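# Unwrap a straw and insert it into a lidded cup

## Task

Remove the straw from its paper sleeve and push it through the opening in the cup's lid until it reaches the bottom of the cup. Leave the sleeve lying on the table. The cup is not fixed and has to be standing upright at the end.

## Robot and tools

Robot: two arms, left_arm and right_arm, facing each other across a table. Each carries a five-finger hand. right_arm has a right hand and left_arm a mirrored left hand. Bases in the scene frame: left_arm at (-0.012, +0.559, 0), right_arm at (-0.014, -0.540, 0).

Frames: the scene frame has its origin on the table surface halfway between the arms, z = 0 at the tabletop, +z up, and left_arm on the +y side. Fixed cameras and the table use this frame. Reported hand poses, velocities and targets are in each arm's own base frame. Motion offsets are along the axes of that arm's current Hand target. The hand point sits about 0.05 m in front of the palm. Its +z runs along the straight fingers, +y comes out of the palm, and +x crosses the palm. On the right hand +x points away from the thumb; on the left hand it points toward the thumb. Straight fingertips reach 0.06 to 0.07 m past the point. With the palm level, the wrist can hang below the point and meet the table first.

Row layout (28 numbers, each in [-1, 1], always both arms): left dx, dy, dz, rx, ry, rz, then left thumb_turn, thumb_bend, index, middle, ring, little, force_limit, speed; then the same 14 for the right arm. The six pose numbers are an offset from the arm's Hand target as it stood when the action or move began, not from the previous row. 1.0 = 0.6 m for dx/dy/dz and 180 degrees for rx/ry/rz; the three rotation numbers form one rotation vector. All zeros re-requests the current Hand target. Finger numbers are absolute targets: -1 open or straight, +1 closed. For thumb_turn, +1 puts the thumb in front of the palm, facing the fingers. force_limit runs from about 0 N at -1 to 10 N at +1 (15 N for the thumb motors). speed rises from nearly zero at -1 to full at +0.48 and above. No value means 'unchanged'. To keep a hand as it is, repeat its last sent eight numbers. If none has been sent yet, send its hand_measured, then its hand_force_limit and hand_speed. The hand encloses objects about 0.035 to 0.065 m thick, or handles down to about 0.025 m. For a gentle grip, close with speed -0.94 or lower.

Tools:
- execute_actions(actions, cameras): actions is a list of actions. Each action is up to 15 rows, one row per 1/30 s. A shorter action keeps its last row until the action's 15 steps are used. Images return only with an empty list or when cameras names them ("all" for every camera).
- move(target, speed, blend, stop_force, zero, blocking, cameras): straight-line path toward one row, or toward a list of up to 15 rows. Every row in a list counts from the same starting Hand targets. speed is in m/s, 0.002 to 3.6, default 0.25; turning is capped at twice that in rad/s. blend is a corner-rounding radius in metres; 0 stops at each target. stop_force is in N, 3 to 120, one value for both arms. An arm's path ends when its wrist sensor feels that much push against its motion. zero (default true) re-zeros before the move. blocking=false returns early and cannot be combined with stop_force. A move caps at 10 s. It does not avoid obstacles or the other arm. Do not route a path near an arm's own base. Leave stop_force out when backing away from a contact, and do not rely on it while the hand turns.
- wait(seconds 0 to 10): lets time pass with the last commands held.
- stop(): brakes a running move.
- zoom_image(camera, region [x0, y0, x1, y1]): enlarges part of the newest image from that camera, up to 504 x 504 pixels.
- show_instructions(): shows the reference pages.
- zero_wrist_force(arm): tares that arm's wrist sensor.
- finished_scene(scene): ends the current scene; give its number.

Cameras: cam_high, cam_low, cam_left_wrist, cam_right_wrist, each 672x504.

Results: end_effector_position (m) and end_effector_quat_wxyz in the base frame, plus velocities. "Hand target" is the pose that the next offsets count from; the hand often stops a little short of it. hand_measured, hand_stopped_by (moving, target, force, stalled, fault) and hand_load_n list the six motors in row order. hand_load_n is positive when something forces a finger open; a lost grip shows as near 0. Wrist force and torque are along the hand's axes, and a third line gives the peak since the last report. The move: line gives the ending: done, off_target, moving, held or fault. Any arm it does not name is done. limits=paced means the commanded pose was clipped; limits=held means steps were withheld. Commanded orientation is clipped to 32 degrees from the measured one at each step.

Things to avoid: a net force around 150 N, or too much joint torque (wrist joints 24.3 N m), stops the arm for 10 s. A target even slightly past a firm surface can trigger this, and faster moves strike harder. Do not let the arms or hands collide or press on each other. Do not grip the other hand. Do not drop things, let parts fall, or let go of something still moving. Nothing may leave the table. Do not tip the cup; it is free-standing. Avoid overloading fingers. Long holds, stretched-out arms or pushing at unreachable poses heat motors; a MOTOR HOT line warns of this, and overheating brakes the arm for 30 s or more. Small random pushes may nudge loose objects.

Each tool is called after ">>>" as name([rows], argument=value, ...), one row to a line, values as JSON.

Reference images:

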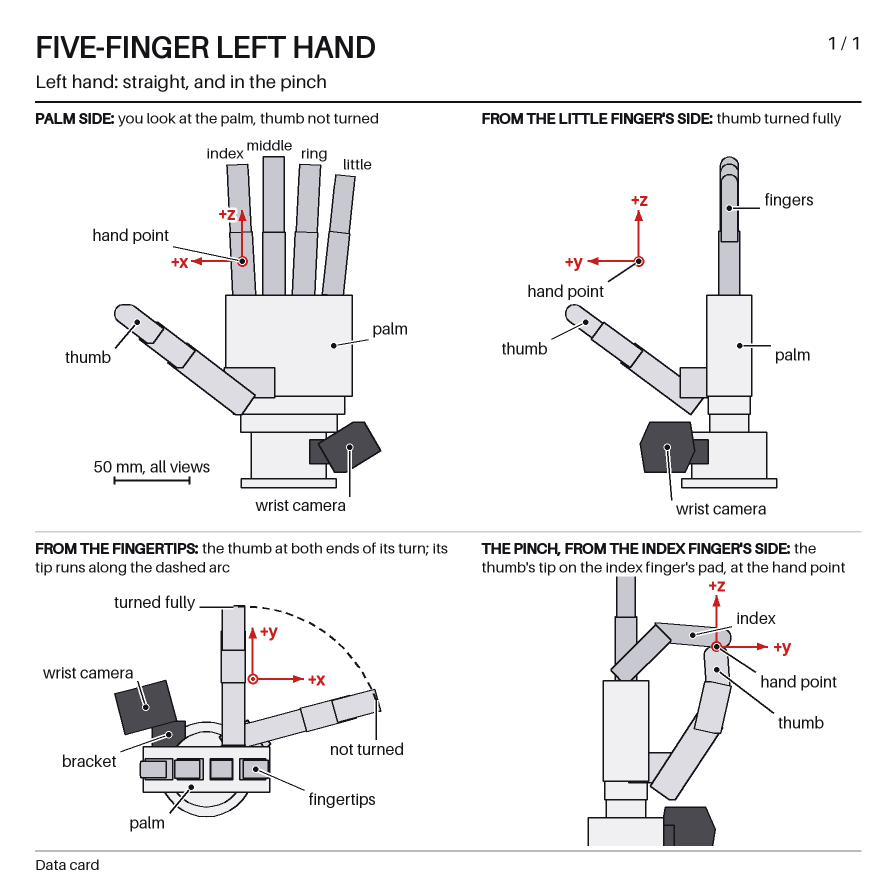

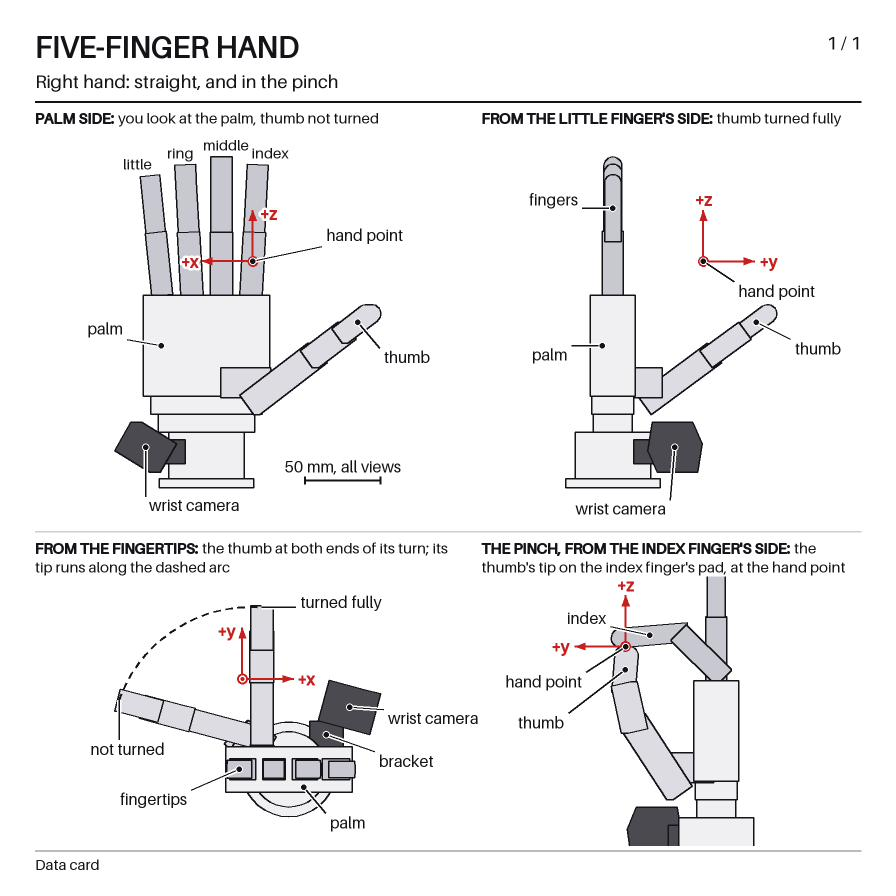

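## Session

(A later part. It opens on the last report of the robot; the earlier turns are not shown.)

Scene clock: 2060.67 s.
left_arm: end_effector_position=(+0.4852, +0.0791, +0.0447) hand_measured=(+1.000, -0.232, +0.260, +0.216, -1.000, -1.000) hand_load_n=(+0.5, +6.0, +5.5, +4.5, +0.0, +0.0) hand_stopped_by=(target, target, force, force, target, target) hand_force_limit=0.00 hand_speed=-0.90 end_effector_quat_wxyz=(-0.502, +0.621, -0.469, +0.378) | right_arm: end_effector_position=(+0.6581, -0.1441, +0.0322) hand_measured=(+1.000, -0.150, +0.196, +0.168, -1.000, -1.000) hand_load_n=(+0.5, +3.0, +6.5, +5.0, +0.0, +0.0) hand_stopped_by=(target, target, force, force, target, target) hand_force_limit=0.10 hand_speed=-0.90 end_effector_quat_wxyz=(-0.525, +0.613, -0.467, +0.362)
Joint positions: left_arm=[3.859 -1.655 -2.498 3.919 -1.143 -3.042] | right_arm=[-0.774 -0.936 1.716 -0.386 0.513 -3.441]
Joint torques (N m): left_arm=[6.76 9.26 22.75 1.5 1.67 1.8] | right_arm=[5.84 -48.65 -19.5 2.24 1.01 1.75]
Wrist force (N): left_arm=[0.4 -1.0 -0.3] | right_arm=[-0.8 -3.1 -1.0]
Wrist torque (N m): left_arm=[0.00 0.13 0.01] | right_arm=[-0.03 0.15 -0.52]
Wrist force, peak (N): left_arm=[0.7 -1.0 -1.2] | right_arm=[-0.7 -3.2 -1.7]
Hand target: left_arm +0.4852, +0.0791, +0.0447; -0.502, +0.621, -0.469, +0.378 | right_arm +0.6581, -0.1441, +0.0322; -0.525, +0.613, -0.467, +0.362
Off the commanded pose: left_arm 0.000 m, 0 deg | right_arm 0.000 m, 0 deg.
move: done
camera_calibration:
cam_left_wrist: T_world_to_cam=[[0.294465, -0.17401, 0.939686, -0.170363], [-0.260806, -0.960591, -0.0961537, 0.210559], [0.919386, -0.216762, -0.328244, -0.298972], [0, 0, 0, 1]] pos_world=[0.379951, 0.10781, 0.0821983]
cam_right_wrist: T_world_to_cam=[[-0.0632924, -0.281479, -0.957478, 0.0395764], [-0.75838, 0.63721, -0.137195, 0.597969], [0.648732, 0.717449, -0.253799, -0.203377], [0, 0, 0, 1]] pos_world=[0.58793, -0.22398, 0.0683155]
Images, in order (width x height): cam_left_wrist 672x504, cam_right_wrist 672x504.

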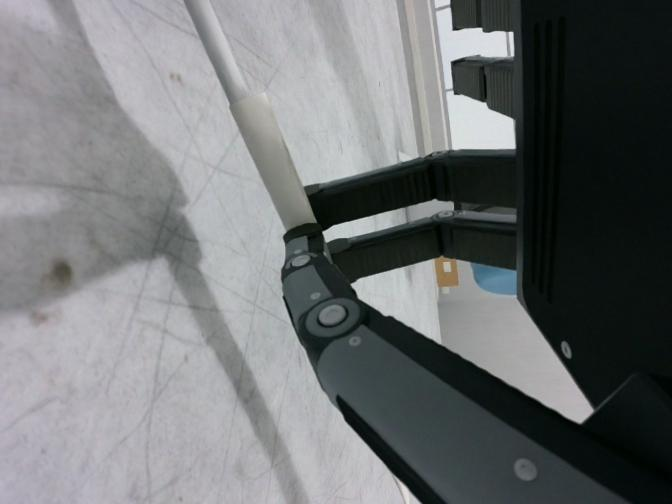

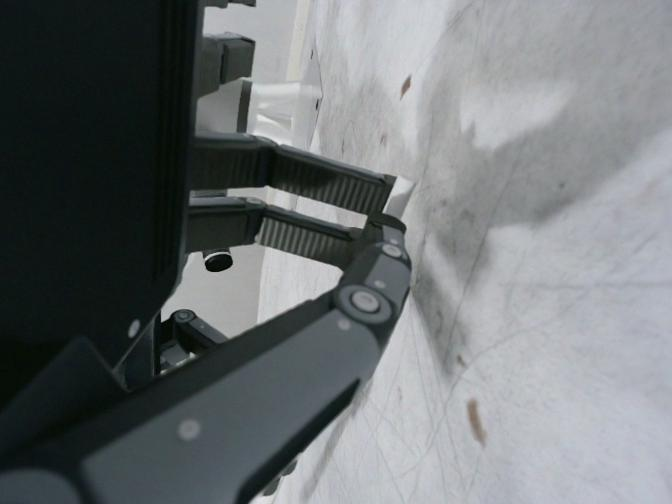

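>>> move(target=[0.0333,0,0,0,0,0,1,-0.23,0.6,0.7,-1,-1,0.0,-0.9,0,0,0,0,0,0,1,-0.15,0.65,0.7,-1,-1,0.1,-0.9], speed=0.04, cameras=["cam_right_wrist","cam_left_wrist"])

>>> zoom_image(camera="cam_right_wrist", region=[320, 80, 520, 300])

Scene clock: 2068.93 s.
left_arm: end_effector_position=(+0.4908, +0.0599, +0.0447) hand_measured=(+1.000, -0.232, +0.260, +0.216, -1.000, -1.000) hand_load_n=(-0.5, +6.0, +5.0, +4.5, +0.0, +0.0) hand_stopped_by=(target, target, force, force, target, target) hand_force_limit=0.00 hand_speed=-0.90 end_effector_quat_wxyz=(-0.502, +0.621, -0.469, +0.378) | right_arm: end_effector_position=(+0.6581, -0.1441, +0.0322) hand_measured=(+1.000, -0.150, +0.196, +0.168, -1.000, -1.000) hand_load_n=(+1.5, +3.5, +5.5, +4.5, +0.0, +0.0) hand_stopped_by=(target, target, force, force, target, target) hand_force_limit=0.10 hand_speed=-0.90 end_effector_quat_wxyz=(-0.525, +0.613, -0.467, +0.361)
Joint positions: left_arm=[3.776 -1.66 -2.492 3.926 -1.224 -3.062] | right_arm=[-0.774 -0.936 1.716 -0.386 0.513 -3.441]
Joint torques (N m): left_arm=[8.03 14.35 12.63 0.48 2.65 1.74] | right_arm=[-0.31 -48.13 -19.35 0.28 1.21 1.77]
Wrist force (N): left_arm=[-0.9 -1.5 -0.2] | right_arm=[-2.4 -2.8 -1.0]
Wrist torque (N m): left_arm=[-0.07 0.10 0.14] | right_arm=[-0.01 0.12 -0.50]
Wrist force, peak (N): left_arm=[-4.5 -0.4 -0.1] | right_arm=[-5.2 -3.2 -1.0]
Hand target: left_arm +0.4907, +0.0599, +0.0447; -0.502, +0.621, -0.469, +0.378 | right_arm +0.6581, -0.1441, +0.0322; -0.525, +0.613, -0.467, +0.362
Off the commanded pose: left_arm 0.000 m, 0 deg | right_arm 0.000 m, 0 deg.
move: done
camera_calibration:
cam_left_wrist: T_world_to_cam=[[0.294388, -0.173895, 0.939732, -0.175337], [-0.260856, -0.960589, -0.0960363, 0.193586], [0.919396, -0.216863, -0.328147, -0.308285], [0, 0, 0, 1]] pos_world=[0.385551, 0.0886109, 0.0821982]
cam_right_wrist: T_world_to_cam=[[-0.0632872, -0.281483, -0.957477, 0.0395723], [-0.75838, 0.637208, -0.137202, 0.59797], [0.648732, 0.717449, -0.253799, -0.203377], [0, 0, 0, 1]] pos_world=[0.58793, -0.22398, 0.0683155]
Images, in order (width x height): cam_left_wrist 672x504, cam_right_wrist 672x504.

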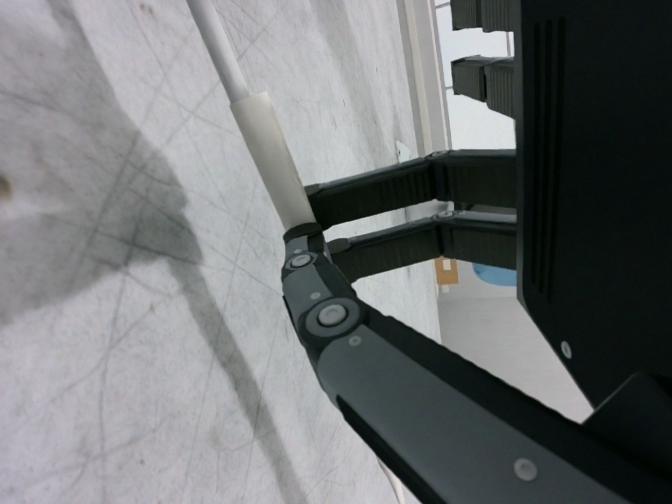

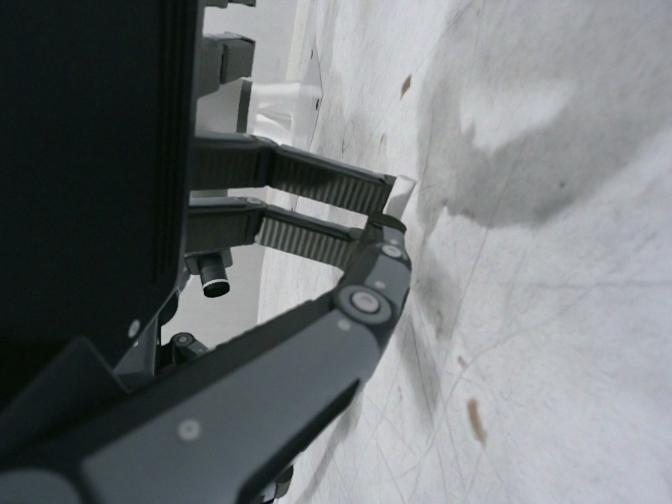

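Scaled by 2.291.

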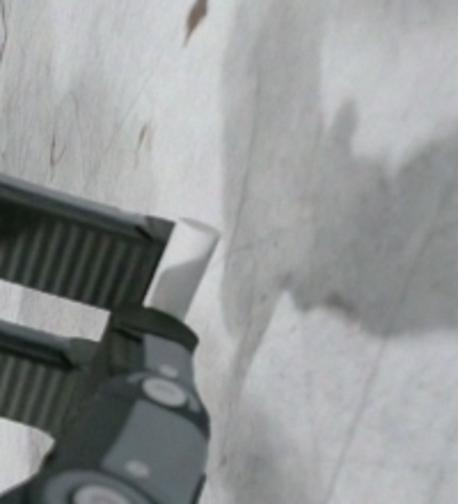

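>>> move(target=[0.2,0,0,0,0,0,1,-0.23,0.6,0.7,-1,-1,0.0,-0.9,0,0,0,0,0,0,1,-0.15,0.65,0.7,-1,-1,0.1,-0.9], speed=0.06, cameras=["cam_right_wrist","cam_left_wrist"])

>>> zoom_image(camera="cam_right_wrist", region=[280, 80, 480, 504])

Scene clock: 2079.80 s.
left_arm: end_effector_position=(+0.5239, -0.0555, +0.0445) hand_measured=(+1.000, -0.232, +0.260, +0.218, -1.000, -1.000) hand_load_n=(+0.0, +4.0, +3.5, +2.5, +0.0, +0.0) hand_stopped_by=(target, target, force, force, target, target) hand_force_limit=0.00 hand_speed=-0.90 end_effector_quat_wxyz=(-0.502, +0.621, -0.469, +0.378) | right_arm: end_effector_position=(+0.6581, -0.1441, +0.0322) hand_measured=(+1.000, -0.150, +0.198, +0.168, -1.000, -1.000) hand_load_n=(+0.0, +0.0, +0.0, +0.0, +0.0, +0.0) hand_stopped_by=(target, target, force, force, target, target) hand_force_limit=0.10 hand_speed=-0.90 end_effector_quat_wxyz=(-0.525, +0.613, -0.467, +0.362)
Joint positions: left_arm=[3.294 -1.758 -2.366 3.91 -1.695 -3.167] | right_arm=[-0.774 -0.936 1.716 -0.386 0.513 -3.441]
Joint torques (N m): left_arm=[3.07 26.14 0.7 1.81 2.06 1.89] | right_arm=[-5.97 -46.58 -19.64 -1.11 0.98 1.73]
Wrist force (N): left_arm=[0.4 -1.8 -0.4] | right_arm=[-0.8 -2.5 -0.8]
Wrist torque (N m): left_arm=[-0.03 0.11 0.14] | right_arm=[0.00 0.11 -0.52]
Wrist force, peak (N): left_arm=[-4.3 -1.0 -0.4] | right_arm=[-4.9 -2.8 -0.9]
Hand target: left_arm +0.5238, -0.0555, +0.0445; -0.502, +0.621, -0.469, +0.378 | right_arm +0.6581, -0.1441, +0.0322; -0.525, +0.613, -0.467, +0.362
Off the commanded pose: left_arm 0.000 m, 0 deg | right_arm 0.000 m, 0 deg.
move: done
camera_calibration:
cam_left_wrist: T_world_to_cam=[[0.294589, -0.173942, 0.939661, -0.205088], [-0.260897, -0.960579, -0.0960212, 0.0914452], [0.91932, -0.216868, -0.328357, -0.363613], [0, 0, 0, 1]] pos_world=[0.418552, -0.0266892, 0.0820986]
cam_right_wrist: T_world_to_cam=[[-0.0632924, -0.281479, -0.957478, 0.0395764], [-0.75838, 0.63721, -0.137195, 0.597969], [0.648732, 0.717449, -0.253799, -0.203377], [0, 0, 0, 1]] pos_world=[0.58793, -0.22398, 0.0683155]
Images, in order (width x height): cam_left_wrist 672x504, cam_right_wrist 672x504.

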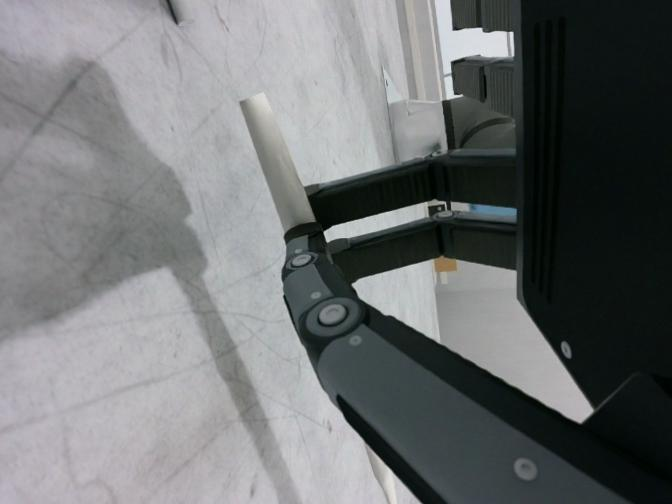

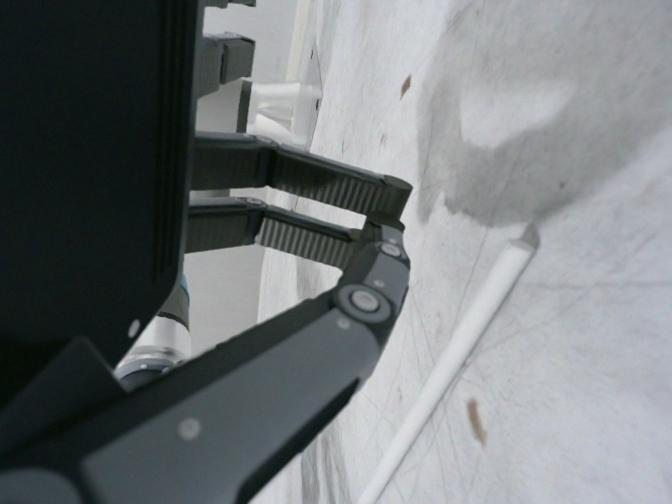

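Scaled by 1.189.

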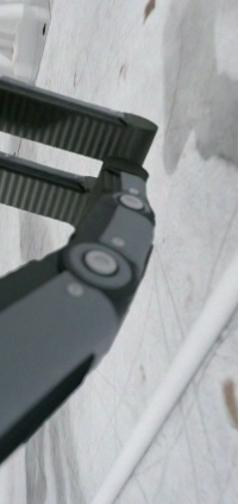

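>>> move([
  [0,0.0489,0.0106,0,0,0,1,-0.23,0.6,0.7,-1,-1,0.0,-0.9,-0.0019,-0.0409,-0.0078,0,0,0,1,-0.23,-0.05,-0.05,-1,-1,-0.1,-0.3],
  [0,0.0489,0.0106,0,0,0,1,-0.23,-0.05,-0.05,-1,-1,0.0,-0.6,-0.0017,-0.0317,-0.0562,0,0,0,1,-0.23,-0.05,-0.05,-1,-1,-0.1,-0.3],
  [0,-0.0489,-0.0106,0,0,0,1,-0.23,-0.05,-0.05,-1,-1,0.0,-0.6,-0.0017,-0.0317,-0.0562,0,0,0,1,-0.23,-0.05,-0.05,-1,-1,-0.1,-0.3],
], speed=0.06, cameras=["cam_right_wrist","cam_left_wrist"])

>>> zoom_image(camera="cam_right_wrist", region=[300, 80, 560, 480])

Scene clock: 2111.13 s.
left_arm: end_effector_position=(+0.5239, -0.0555, +0.0746) hand_measured=(+1.000, -0.230, -0.050, -0.050, -1.000, -1.000) hand_load_n=(+0.0, +0.0, +0.0, +0.0, +0.0, -0.5) hand_stopped_by=(target, target, target, target, target, target) hand_force_limit=0.00 hand_speed=-0.60 end_effector_quat_wxyz=(-0.502, +0.621, -0.469, +0.378) | right_arm: end_effector_position=(+0.6300, -0.1532, +0.0573) hand_measured=(+1.000, -0.230, -0.050, -0.050, -1.000, -1.000) hand_load_n=(+0.0, +0.0, +0.0, +0.0, +0.0, +0.0) hand_stopped_by=(target, target, target, target, target, target) hand_force_limit=-0.10 hand_speed=-0.30 end_effector_quat_wxyz=(-0.525, +0.613, -0.467, +0.362)
Joint positions: left_arm=[3.294 -1.678 -2.339 3.803 -1.695 -3.167] | right_arm=[-0.829 -1.003 1.757 -0.319 0.463 -3.488]
Joint torques (N m): left_arm=[-3.91 16.11 1.37 1.96 -1.57 -1.49] | right_arm=[6.45 -26.71 -21.33 -2.45 0.29 2.42]
Wrist force (N): left_arm=[0.0 -1.8 -0.3] | right_arm=[-0.6 -2.4 -0.8]
Wrist torque (N m): left_arm=[-0.06 0.18 0.11] | right_arm=[0.00 0.08 -0.46]
Wrist force, peak (N): left_arm=[-0.5 -23.4 -4.0] | right_arm=[-0.8 -3.3 -0.8]
Hand target: left_arm +0.5238, -0.0555, +0.0746; -0.502, +0.621, -0.469, +0.378 | right_arm +0.6300, -0.1532, +0.0573; -0.525, +0.613, -0.467, +0.362
Off the commanded pose: left_arm 0.000 m, 0 deg | right_arm 0.000 m, 0 deg.
move: done
camera_calibration:
cam_left_wrist: T_world_to_cam=[[0.294363, -0.174049, 0.939711, -0.233221], [-0.260817, -0.960582, -0.0962146, 0.0943389], [0.919416, -0.21677, -0.328155, -0.353914], [0, 0, 0, 1]] pos_world=[0.418651, -0.0266897, 0.112098]
cam_right_wrist: T_world_to_cam=[[-0.0632924, -0.281479, -0.957478, 0.0592691], [-0.75838, 0.63721, -0.137195, 0.585901], [0.648732, 0.717449, -0.253799, -0.172248], [0, 0, 0, 1]] pos_world=[0.55983, -0.23308, 0.0934155]
Images, in order (width x height): cam_left_wrist 672x504, cam_right_wrist 672x504.

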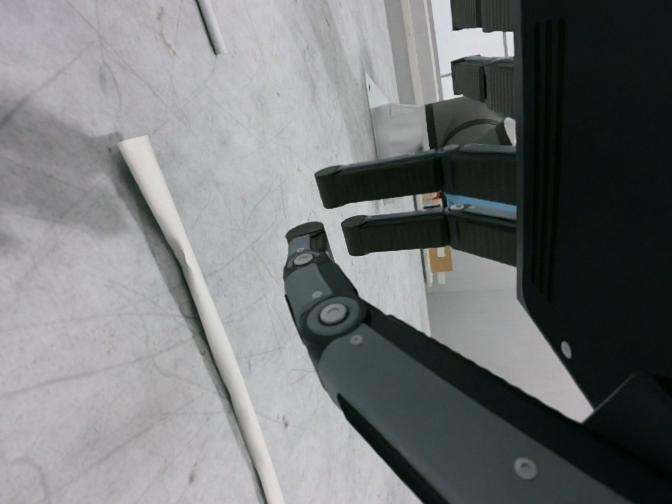

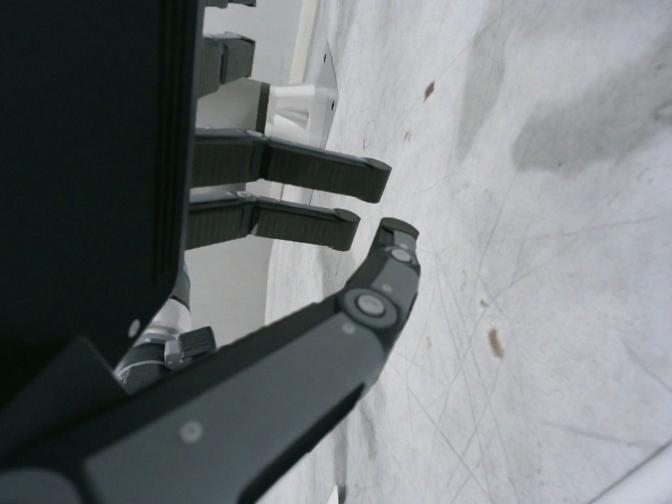

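Scaled by 1.260.

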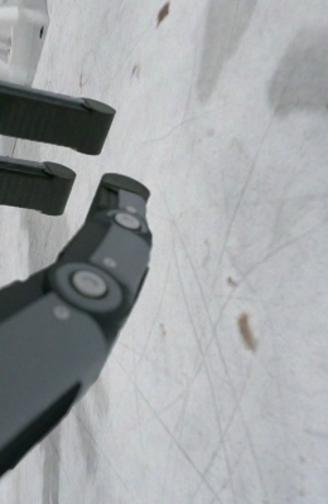

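>>> move(target=[0,0,0,0,0,0,1,-0.23,-0.05,-0.05,-1,-1,0.0,-0.6,0.001,0.0207,-0.1097,0,0,0,1,-0.23,-0.05,-0.05,-1,-1,-0.1,-0.3], speed=0.1, cameras=["cam_right_wrist","cam_high"])

>>> zoom_image(camera="cam_right_wrist", region=[300, 80, 600, 480])

>>> zoom_image(camera="cam_high", region=[220, 130, 420, 300])

Scene clock: 2125.67 s.
left_arm: end_effector_position=(+0.5238, -0.0555, +0.0746) hand_measured=(+1.000, -0.230, -0.050, -0.050, -1.000, -1.000) hand_load_n=(+0.0, +0.0, +0.0, +0.0, +0.0, +0.0) hand_stopped_by=(target, target, target, target, target, target) hand_force_limit=0.00 hand_speed=-0.60 end_effector_quat_wxyz=(-0.502, +0.621, -0.469, +0.378) | right_arm: end_effector_position=(+0.5663, -0.1741, +0.0575) hand_measured=(+1.000, -0.230, -0.050, -0.050, -1.000, -1.000) hand_load_n=(+0.0, +0.0, +0.0, +0.0, +0.0, +0.0) hand_stopped_by=(target, target, target, target, target, target) hand_force_limit=-0.10 hand_speed=-0.30 end_effector_quat_wxyz=(-0.525, +0.613, -0.467, +0.362)
Joint positions: left_arm=[3.294 -1.678 -2.339 3.803 -1.695 -3.167] | right_arm=[-0.968 -1.038 1.847 -0.212 0.341 -3.664]
Joint torques (N m): left_arm=[2.71 18.9 2.14 1.11 2.22 -1.67] | right_arm=[-0.74 -23.97 -13.74 -1.79 0.35 2.27]
Wrist force (N): left_arm=[-0.1 -1.9 -0.3] | right_arm=[-0.2 -2.6 -0.7]
Wrist torque (N m): left_arm=[-0.08 0.18 0.11] | right_arm=[-0.01 0.01 -0.47]
Wrist force, peak (N): left_arm=[0.0 -2.1 -0.5] | right_arm=[-0.9 -2.8 0.0]
Hand target: left_arm +0.5238, -0.0555, +0.0746; -0.502, +0.621, -0.469, +0.378 | right_arm +0.5663, -0.1741, +0.0575; -0.525, +0.613, -0.467, +0.362
Off the commanded pose: left_arm 0.000 m, 0 deg | right_arm 0.000 m, 0 deg.
move: done
camera_calibration:
cam_right_wrist: T_world_to_cam=[[-0.0632814, -0.281609, -0.95744, 0.0495098], [-0.758395, 0.637174, -0.137284, 0.551019], [0.648716, 0.71743, -0.253892, -0.115932], [0, 0, 0, 1]] pos_world=[0.49623, -0.25398, 0.0936149]
Images, in order (width x height): cam_high 672x504, cam_right_wrist 672x504.

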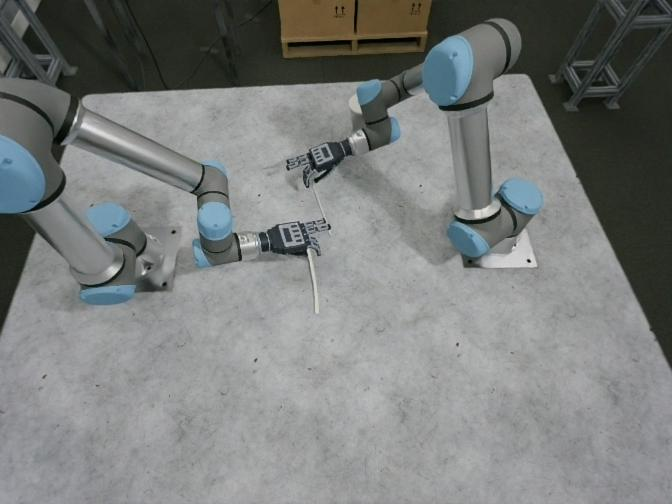

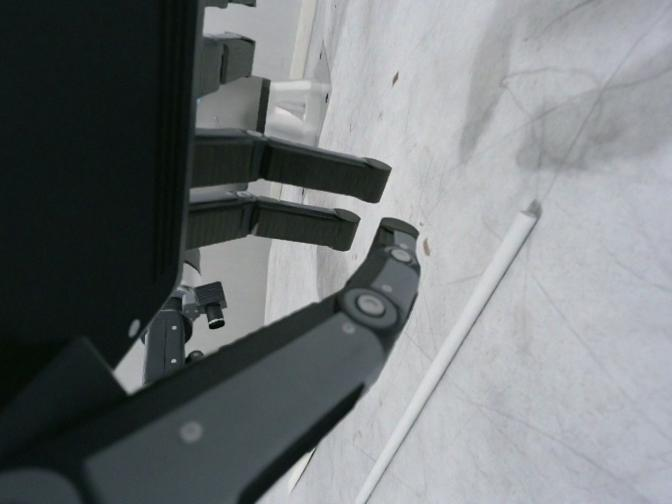

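Scaled by 1.260.

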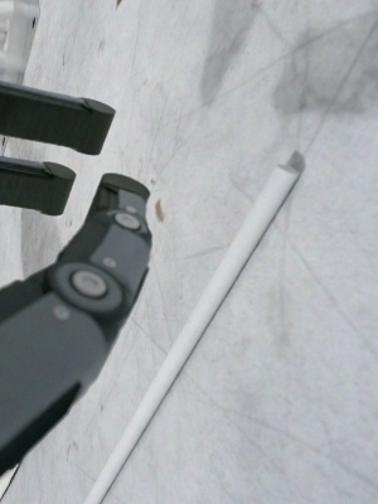

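Scaled by 2.520.

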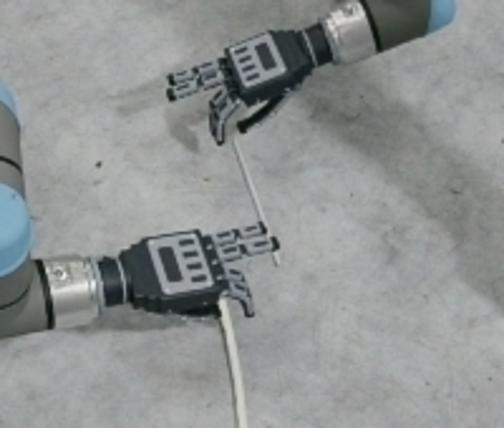

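>>> move(target=[0,0,0,0,0,0,1,-0.23,-0.05,-0.05,-1,-1,0.0,-0.6,0.0018,0.0428,-0.0001,0,0,-0.025,1,-0.25,-1,-0.05,-1,-1,-0.1,-0.3], speed=0.08, cameras=["cam_right_wrist"])

>>> zoom_image(camera="cam_right_wrist", region=[320, 80, 560, 320])

Scene clock: 2189.63 s.
left_arm: end_effector_position=(+0.5238, -0.0555, +0.0746) hand_measured=(+1.000, -0.230, -0.050, -0.050, -1.000, -1.000) hand_load_n=(+0.0, +0.0, +0.0, +0.0, +0.0, +0.0) hand_stopped_by=(target, target, target, target, target, target) hand_force_limit=0.00 hand_speed=-0.60 end_effector_quat_wxyz=(-0.502, +0.621, -0.469, +0.378) | right_arm: end_effector_position=(+0.5616, -0.1755, +0.0322) hand_measured=(+1.000, -0.250, -1.000, -0.050, -1.000, -1.000) hand_load_n=(+0.0, +0.0, -0.5, +0.0, +0.0, +0.0) hand_stopped_by=(target, target, target, target, target, target) hand_force_limit=-0.10 hand_speed=-0.30 end_effector_quat_wxyz=(-0.510, +0.631, -0.442, +0.382)
Joint positions: left_arm=[3.294 -1.678 -2.339 3.803 -1.695 -3.167] | right_arm=[-0.975 -1.004 1.876 -0.263 0.336 -3.754]
Joint torques (N m): left_arm=[3.35 15.49 2.53 2.14 1.99 -1.1] | right_arm=[5.33 -44.31 -19.23 3.08 -0.73 2.29]
Wrist force (N): left_arm=[0.0 -2.0 -0.4] | right_arm=[-0.3 -2.5 -0.8]
Wrist torque (N m): left_arm=[-0.08 0.17 0.11] | right_arm=[0.02 0.06 -0.51]
Wrist force, peak (N): left_arm=[0.2 -2.1 -0.9] | right_arm=[-0.2 -2.9 -0.9]
Hand target: left_arm +0.5238, -0.0555, +0.0746; -0.502, +0.621, -0.469, +0.378 | right_arm +0.5616, -0.1755, +0.0322; -0.510, +0.631, -0.442, +0.382
Off the commanded pose: left_arm 0.000 m, 0 deg | right_arm 0.000 m, 0 deg.
move: done
camera_calibration:
cam_right_wrist: T_world_to_cam=[[-0.0359245, -0.351474, -0.935508, -0.00380077], [-0.763529, 0.613624, -0.20122, 0.545609], [0.644774, 0.707059, -0.290405, -0.116693], [0, 0, 0, 1]] pos_world=[0.491692, -0.253626, 0.0723439]
Images, in order (width x height): cam_right_wrist 672x504.

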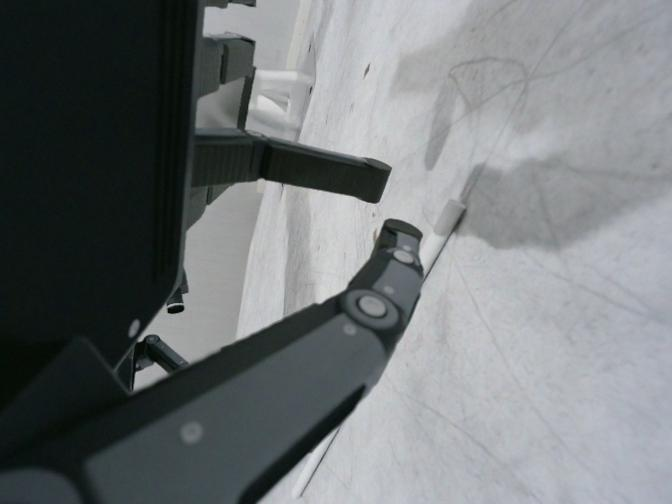

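Scaled by 2.100.

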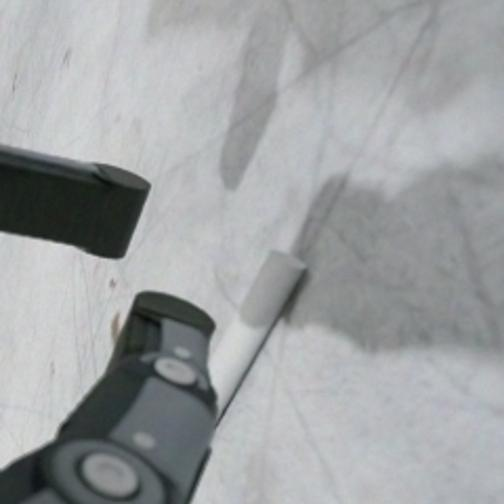

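>>> move([
  [0,0,0,0,0,0,1,-0.23,-0.05,-0.05,-1,-1,0.0,-0.6,-0.0167,0,0,0,0,0,1,-0.25,-1,-0.05,-1,-1,-0.1,-0.3],
  [0,0,0,0,0,0,1,-0.23,-0.05,-0.05,-1,-1,0.0,-0.6,-0.0177,0.0327,0.0062,0,0,0,1,-0.25,-1,-0.05,-1,-1,-0.1,-0.3],
], speed=[0.03,0.01], stop_force=3, cameras=["cam_right_wrist"])

>>> zoom_image(camera="cam_right_wrist", region=[320, 80, 560, 320])

Scene clock: 2202.13 s.
left_arm: end_effector_position=(+0.5238, -0.0555, +0.0746) hand_measured=(+1.000, -0.230, -0.050, -0.050, -1.000, -1.000) hand_load_n=(+0.0, +0.0, +0.0, +0.0, +0.0, +0.0) hand_stopped_by=(target, target, target, target, target, target) hand_force_limit=0.00 hand_speed=-0.60 end_effector_quat_wxyz=(-0.502, +0.621, -0.469, +0.378) | right_arm: end_effector_position=(+0.5584, -0.1660, +0.0149) hand_measured=(+1.000, -0.250, -1.000, -0.050, -1.000, -1.000) hand_load_n=(+0.5, -1.0, +0.0, +0.0, +0.0, +0.0) hand_stopped_by=(target, target, target, target, target, target) hand_force_limit=-0.10 hand_speed=-0.30 end_effector_quat_wxyz=(-0.510, +0.631, -0.442, +0.382)
Joint positions: left_arm=[3.294 -1.678 -2.339 3.803 -1.695 -3.167] | right_arm=[-0.969 -0.987 1.91 -0.325 0.341 -3.743]
Joint torques (N m): left_arm=[5.78 11.7 2.03 2 2.28 -0.97] | right_arm=[-1.57 -43.16 -18.2 3.21 1.29 -0.81]
Wrist force (N): left_arm=[-0.1 -1.9 -0.2] | right_arm=[-0.5 -4.4 -1.4]
Wrist torque (N m): left_arm=[-0.07 0.19 0.10] | right_arm=[-0.08 0.08 -0.54]
Wrist force, peak (N): left_arm=[0.0 -2.2 -0.3] | right_arm=[-0.5 -8.3 -5.8]
Hand target: left_arm +0.5238, -0.0555, +0.0746; -0.502, +0.621, -0.469, +0.378 | right_arm +0.5584, -0.1660, +0.0149; -0.510, +0.631, -0.442, +0.382 (not the last commanded pose)
Off the commanded pose: left_arm 0.000 m, 0 deg | right_arm 0.003 m, 0 deg.
move: contact (right_arm); path passed 1 of 2 targets
camera_calibration:
cam_right_wrist: T_world_to_cam=[[-0.0358166, -0.351679, -0.935435, -0.0168682], [-0.763598, 0.613478, -0.201401, 0.533862], [0.644698, 0.707083, -0.290514, -0.126322], [0, 0, 0, 1]] pos_world=[0.488491, -0.244125, 0.055043]
Images, in order (width x height): cam_right_wrist 672x504.

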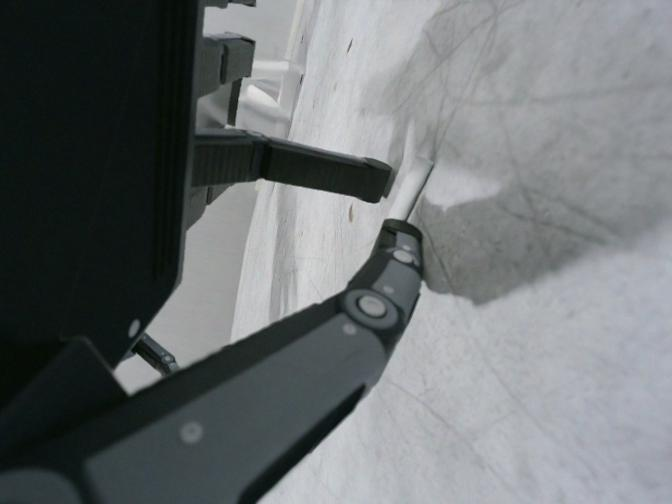

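Scaled by 2.100.

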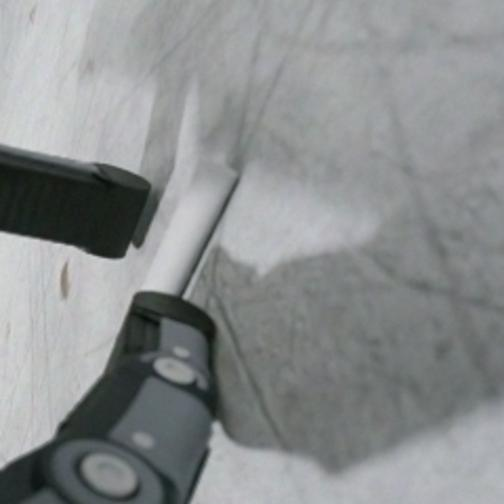

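>>> move([
  [0,0,0,0,0,0,1,-0.23,-0.05,-0.05,-1,-1,0.0,-0.6,0,-0.0006,-0.0001,0,0,0,1,-0.25,-1,-0.05,-1,-1,-0.1,-0.3],
  [0,0,0,0,0,0,1,-0.23,-0.05,-0.05,-1,-1,0.0,-0.6,0,-0.0006,-0.0001,0,0,0,1,-0.25,-1,0.6,-1,-1,0.0,-0.88],
], speed=0.02, cameras=["cam_right_wrist"])

>>> zoom_image(camera="cam_right_wrist", region=[320, 80, 560, 320])

Scene clock: 2224.43 s.
left_arm: end_effector_position=(+0.5238, -0.0555, +0.0746) hand_measured=(+1.000, -0.230, -0.050, -0.050, -1.000, -1.000) hand_load_n=(+0.0, +0.0, +0.0, +0.0, +0.0, +0.0) hand_stopped_by=(target, target, target, target, target, target) hand_force_limit=0.00 hand_speed=-0.60 end_effector_quat_wxyz=(-0.502, +0.621, -0.469, +0.378) | right_arm: end_effector_position=(+0.5584, -0.1660, +0.0152) hand_measured=(+1.000, -0.250, -1.000, +0.138, -1.000, -1.000) hand_load_n=(+0.0, +0.0, +0.0, +4.5, +0.0, +0.0) hand_stopped_by=(target, target, target, force, target, target) hand_force_limit=0.00 hand_speed=-0.88 end_effector_quat_wxyz=(-0.510, +0.631, -0.442, +0.382)
Joint positions: left_arm=[3.294 -1.678 -2.339 3.803 -1.695 -3.167] | right_arm=[-0.969 -0.988 1.91 -0.324 0.341 -3.743]
Joint torques (N m): left_arm=[4.78 11.93 3.51 1.97 2.13 -0.95] | right_arm=[5.09 -41.89 -15.99 2.47 0.48 1.5]
Wrist force (N): left_arm=[-0.2 -1.9 -0.5] | right_arm=[-0.3 -10.4 1.2]
Wrist torque (N m): left_arm=[-0.05 0.18 0.10] | right_arm=[-0.11 0.06 -0.68]
Wrist force, peak (N): left_arm=[-0.2 -2.3 -0.2] | right_arm=[-0.1 -10.5 1.6]
Hand target: left_arm +0.5238, -0.0555, +0.0746; -0.502, +0.621, -0.469, +0.378 | right_arm +0.5584, -0.1660, +0.0152; -0.510, +0.631, -0.442, +0.382
Off the commanded pose: left_arm 0.000 m, 0 deg | right_arm 0.000 m, 0 deg.
move: done
camera_calibration:
cam_right_wrist: T_world_to_cam=[[-0.0358135, -0.351681, -0.935435, -0.0164962], [-0.763598, 0.613477, -0.201405, 0.533942], [0.644698, 0.707083, -0.290514, -0.126205], [0, 0, 0, 1]] pos_world=[0.488491, -0.244125, 0.055443]
Images, in order (width x height): cam_right_wrist 672x504.

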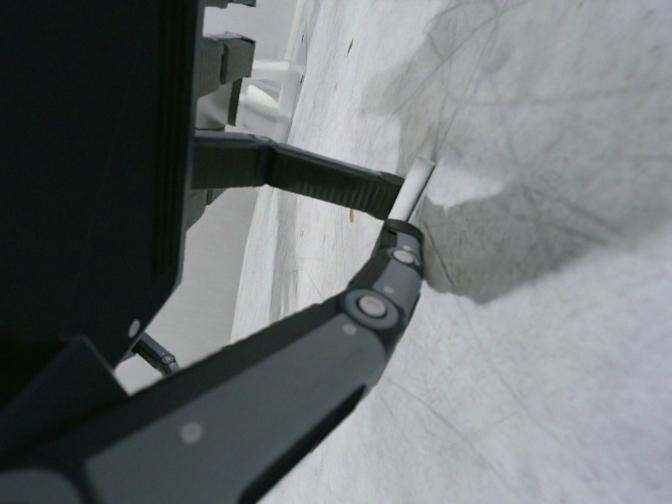

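Scaled by 2.100.

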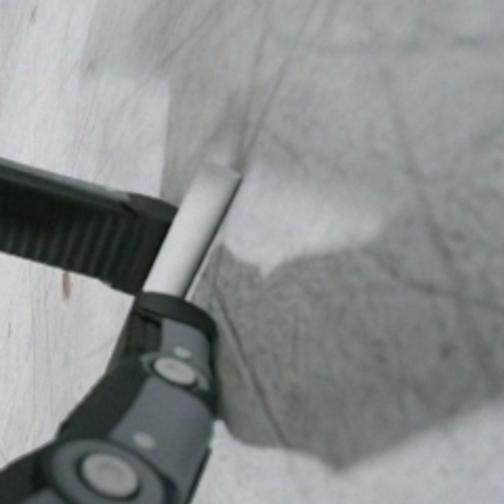

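>>> move([
  [0,0,0,0,0,0,1,-0.23,-0.05,-0.05,-1,-1,0.0,-0.6,0,-0.0016,-0.0003,0,0,0,1,-0.25,-1,0.6,-1,-1,0.0,-0.88],
  [0,0,0,0,0,0,1,-0.23,-0.05,-0.05,-1,-1,0.0,-0.6,0,-0.0016,-0.0003,0,0,0,1,-0.25,-1,0.65,-1,-1,0.0,-0.88],
], speed=0.02, cameras=["cam_right_wrist"])

>>> zoom_image(camera="cam_right_wrist", region=[320, 80, 560, 320])

Scene clock: 2235.40 s.
left_arm: end_effector_position=(+0.5238, -0.0555, +0.0746) hand_measured=(+1.000, -0.230, -0.050, -0.050, -1.000, -1.000) hand_load_n=(+0.0, +0.0, +0.0, +0.0, +0.0, +0.0) hand_stopped_by=(target, target, target, target, target, target) hand_force_limit=0.00 hand_speed=-0.60 end_effector_quat_wxyz=(-0.502, +0.621, -0.469, +0.378) | right_arm: end_effector_position=(+0.5584, -0.1660, +0.0162) hand_measured=(+1.000, -0.250, -1.000, +0.224, -1.000, -1.000) hand_load_n=(+0.5, +3.5, +0.0, +8.5, +0.0, +0.0) hand_stopped_by=(target, target, target, force, target, target) hand_force_limit=0.00 hand_speed=-0.88 end_effector_quat_wxyz=(-0.510, +0.631, -0.442, +0.382)
Joint positions: left_arm=[3.294 -1.678 -2.339 3.803 -1.695 -3.167] | right_arm=[-0.969 -0.99 1.909 -0.322 0.341 -3.743]
Joint torques (N m): left_arm=[4.31 12.56 3.71 2.07 2.01 -0.85] | right_arm=[4.29 -39.24 -18.33 1.32 0.51 1.28]
Wrist force (N): left_arm=[0.0 -1.9 -0.3] | right_arm=[-0.7 -5.6 -0.9]
Wrist torque (N m): left_arm=[-0.08 0.17 0.12] | right_arm=[-0.08 0.06 -0.57]
Wrist force, peak (N): left_arm=[-0.1 -2.3 -0.3] | right_arm=[-0.1 -10.6 1.1]
Hand target: left_arm +0.5238, -0.0555, +0.0746; -0.502, +0.621, -0.469, +0.378 | right_arm +0.5584, -0.1660, +0.0162; -0.510, +0.631, -0.442, +0.382
Off the commanded pose: left_arm 0.000 m, 0 deg | right_arm 0.000 m, 0 deg.
move: done
camera_calibration:
cam_right_wrist: T_world_to_cam=[[-0.0358885, -0.351621, -0.935454, -0.0155084], [-0.763595, 0.613511, -0.201313, 0.534146], [0.644697, 0.707084, -0.290514, -0.125915], [0, 0, 0, 1]] pos_world=[0.488491, -0.244125, 0.0564431]
Images, in order (width x height): cam_right_wrist 672x504.

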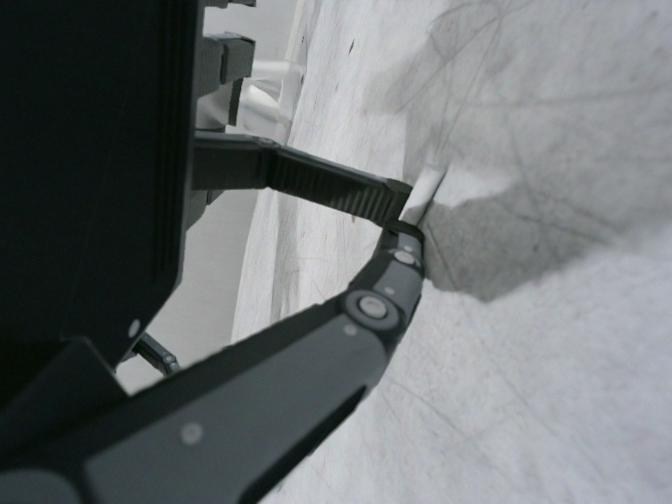

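Scaled by 2.100.

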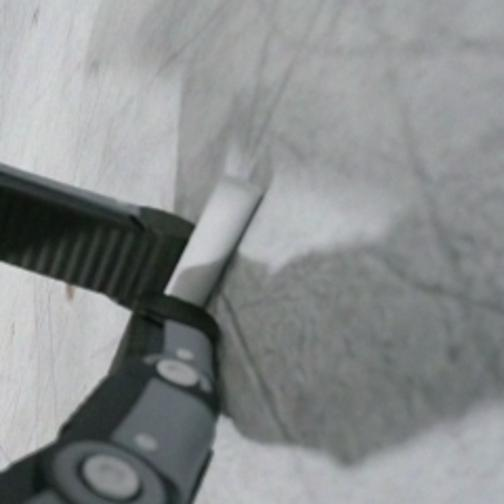

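>>> move(target=[0,0,0,0,0,0,1,-0.23,-0.05,-0.05,-1,-1,0.0,-0.6,0.0004,-0.0131,-0.0025,0,0,0,1,-0.25,-1,0.65,-1,-1,0.0,-0.88], speed=0.02, cameras=["cam_right_wrist"])

>>> zoom_image(camera="cam_right_wrist", region=[320, 80, 560, 320])

Scene clock: 2240.37 s.
left_arm: end_effector_position=(+0.5238, -0.0555, +0.0746) hand_measured=(+1.000, -0.230, -0.050, -0.050, -1.000, -1.000) hand_load_n=(+0.0, +0.0, +0.0, +0.0, +0.0, +0.0) hand_stopped_by=(target, target, target, target, target, target) hand_force_limit=0.00 hand_speed=-0.60 end_effector_quat_wxyz=(-0.502, +0.621, -0.469, +0.378) | right_arm: end_effector_position=(+0.5584, -0.1659, +0.0244) hand_measured=(+1.000, -0.250, -1.000, +0.224, -1.000, -1.000) hand_load_n=(+0.0, +0.0, +0.0, +0.0, +0.0, +0.0) hand_stopped_by=(target, target, target, force, target, target) hand_force_limit=0.00 hand_speed=-0.88 end_effector_quat_wxyz=(-0.510, +0.631, -0.442, +0.382)
Joint positions: left_arm=[3.294 -1.678 -2.339 3.803 -1.695 -3.167] | right_arm=[-0.969 -1.006 1.907 -0.304 0.341 -3.743]
Joint torques (N m): left_arm=[3.93 11.13 3.98 1.95 1.74 -0.63] | right_arm=[5.81 -24.36 -16.68 0.11 0.71 0.45]
Wrist force (N): left_arm=[-0.3 -1.9 -0.2] | right_arm=[-0.6 -2.4 -0.9]
Wrist torque (N m): left_arm=[-0.07 0.21 0.10] | right_arm=[0.03 0.12 -0.53]
Wrist force, peak (N): left_arm=[-0.3 -2.3 -0.4] | right_arm=[-0.8 -5.9 -0.7]
Hand target: left_arm +0.5238, -0.0555, +0.0746; -0.502, +0.621, -0.469, +0.378 | right_arm +0.5584, -0.1660, +0.0242; -0.510, +0.631, -0.442, +0.382
Off the commanded pose: left_arm 0.000 m, 0 deg | right_arm 0.000 m, 0 deg.
move: done
camera_calibration:
cam_right_wrist: T_world_to_cam=[[-0.0358885, -0.351621, -0.935454, -0.0079312], [-0.763595, 0.613511, -0.201313, 0.535776], [0.644697, 0.707084, -0.290514, -0.123561], [0, 0, 0, 1]] pos_world=[0.488491, -0.244125, 0.0645431]
Images, in order (width x height): cam_right_wrist 672x504.

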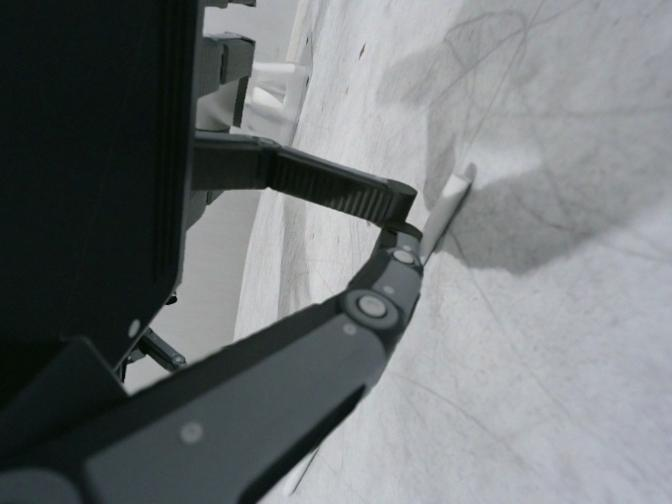

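Scaled by 2.100.

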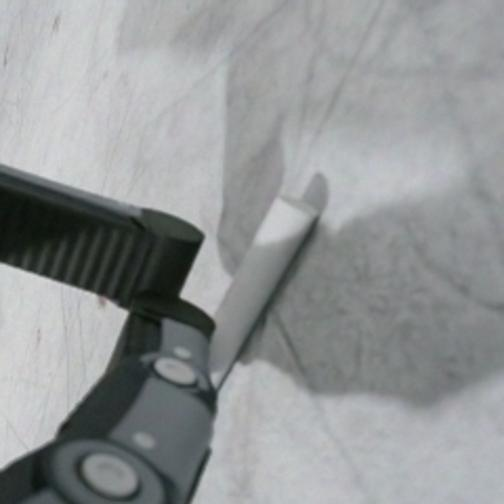

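>>> move([
  [0,-0.0927,-0.3608,0,0,0,1,-0.23,-0.05,-0.05,-1,-1,0.0,-0.6,0.0042,-0.1308,-0.0250,0,0,0,0.6,-0.12,-1,0.4,-1,-1,0.1,-0.3],
  [0,-0.0927,-0.3608,0,0,0,1,-0.23,-0.05,-0.05,-1,-1,0.0,-0.6,-0.2432,-0.1675,-0.0118,-0.0474,0.4942,0.1441,0.6,-0.12,-1,0.4,-1,-1,0.1,-0.3],
], speed=0.2, cameras=["all"])

Scene clock: 2546.50 s.
left_arm: end_effector_position=(+0.3317, -0.1107, +0.1747) hand_measured=(+1.000, -0.230, -0.050, -0.050, -1.000, -1.000) hand_load_n=(+0.0, +0.0, +0.0, +0.0, +0.0, +0.0) hand_stopped_by=(target, target, target, target, target, target) hand_force_limit=0.00 hand_speed=-0.60 end_effector_quat_wxyz=(-0.502, +0.621, -0.469, +0.378) | right_arm: end_effector_position=(+0.5226, -0.0209, +0.1197) hand_measured=(+0.600, -0.192, -1.000, +0.280, -1.000, -1.000) hand_load_n=(+0.0, +0.0, +0.0, +0.0, +0.0, +0.0) hand_stopped_by=(target, force, target, force, target, target) hand_force_limit=0.10 hand_speed=-0.30 end_effector_quat_wxyz=(+0.079, -0.114, +0.811, -0.568)
Joint positions: left_arm=[3.032 -1.001 -2.497 3.269 -1.95 -3.227] | right_arm=[0.099 -1.037 1.641 0.511 2.751 -2.059]
Joint torques (N m): left_arm=[8.23 1.28 8.66 -1.09 2.06 1.71] | right_arm=[-6.66 -42.8 -11.54 3.12 1.27 1.42]
Wrist force (N): left_arm=[-0.2 -2.2 -0.5] | right_arm=[-0.5 -2.5 -1.1]
Wrist torque (N m): left_arm=[-0.08 0.19 0.12] | right_arm=[0.01 0.13 -0.41]
Wrist force, peak (N): left_arm=[-0.1 -2.4 -1.7] | right_arm=[-0.2 -3.1 -1.0]
Hand target: left_arm +0.3317, -0.1107, +0.1747; -0.502, +0.621, -0.469, +0.378 | right_arm +0.5225, -0.0209, +0.1197; +0.079, -0.114, +0.811, -0.568
Off the commanded pose: left_arm 0.000 m, 0 deg | right_arm 0.000 m, 0 deg.
move: done
camera_calibration:
cam_left_wrist: T_world_to_cam=[[0.294465, -0.17401, 0.939686, -0.280332], [-0.260806, -0.960591, -0.0961537, 0.000801024], [0.919386, -0.216762, -0.328244, -0.156294], [0, 0, 0, 1]] pos_world=[0.226451, -0.0818897, 0.212198]
cam_right_wrist: T_world_to_cam=[[-0.363472, 0.202089, -0.909422, 0.310659], [0.646437, 0.75764, -0.0900035, -0.308618], [0.670826, -0.620598, -0.406019, -0.202925], [0, 0, 0, 1]] pos_world=[0.448545, 0.0451061, 0.172352]

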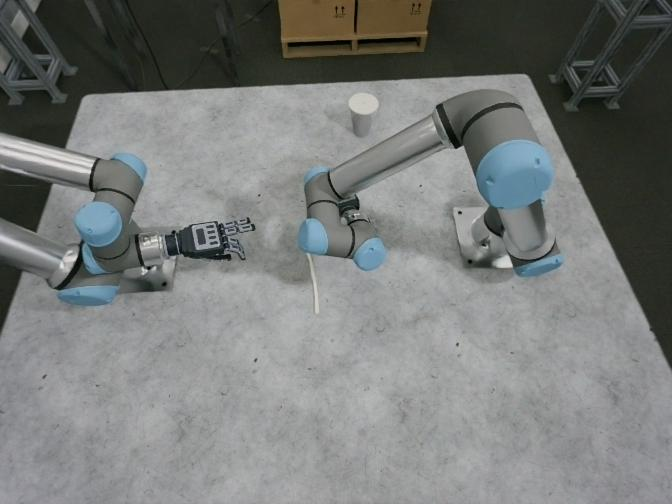

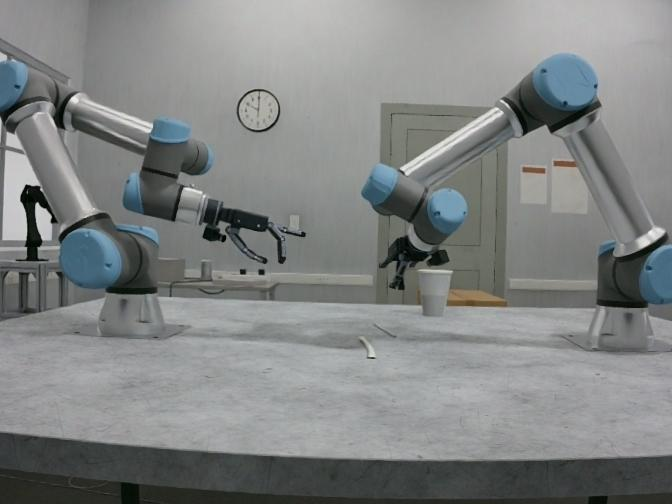

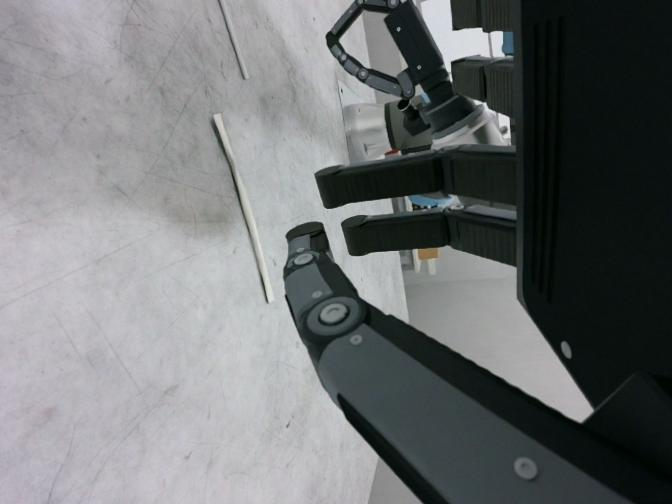

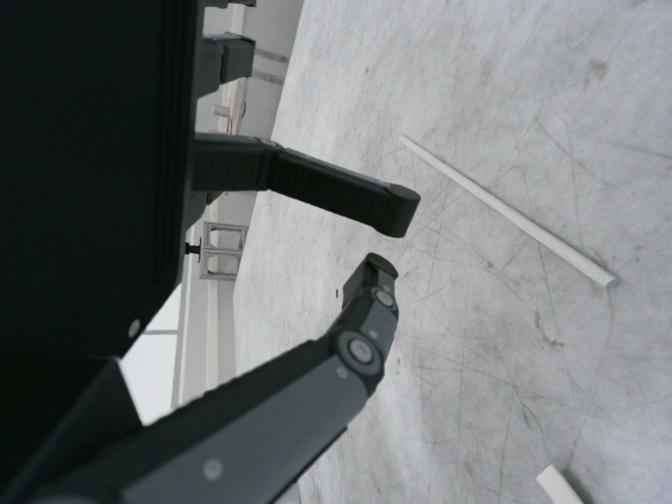

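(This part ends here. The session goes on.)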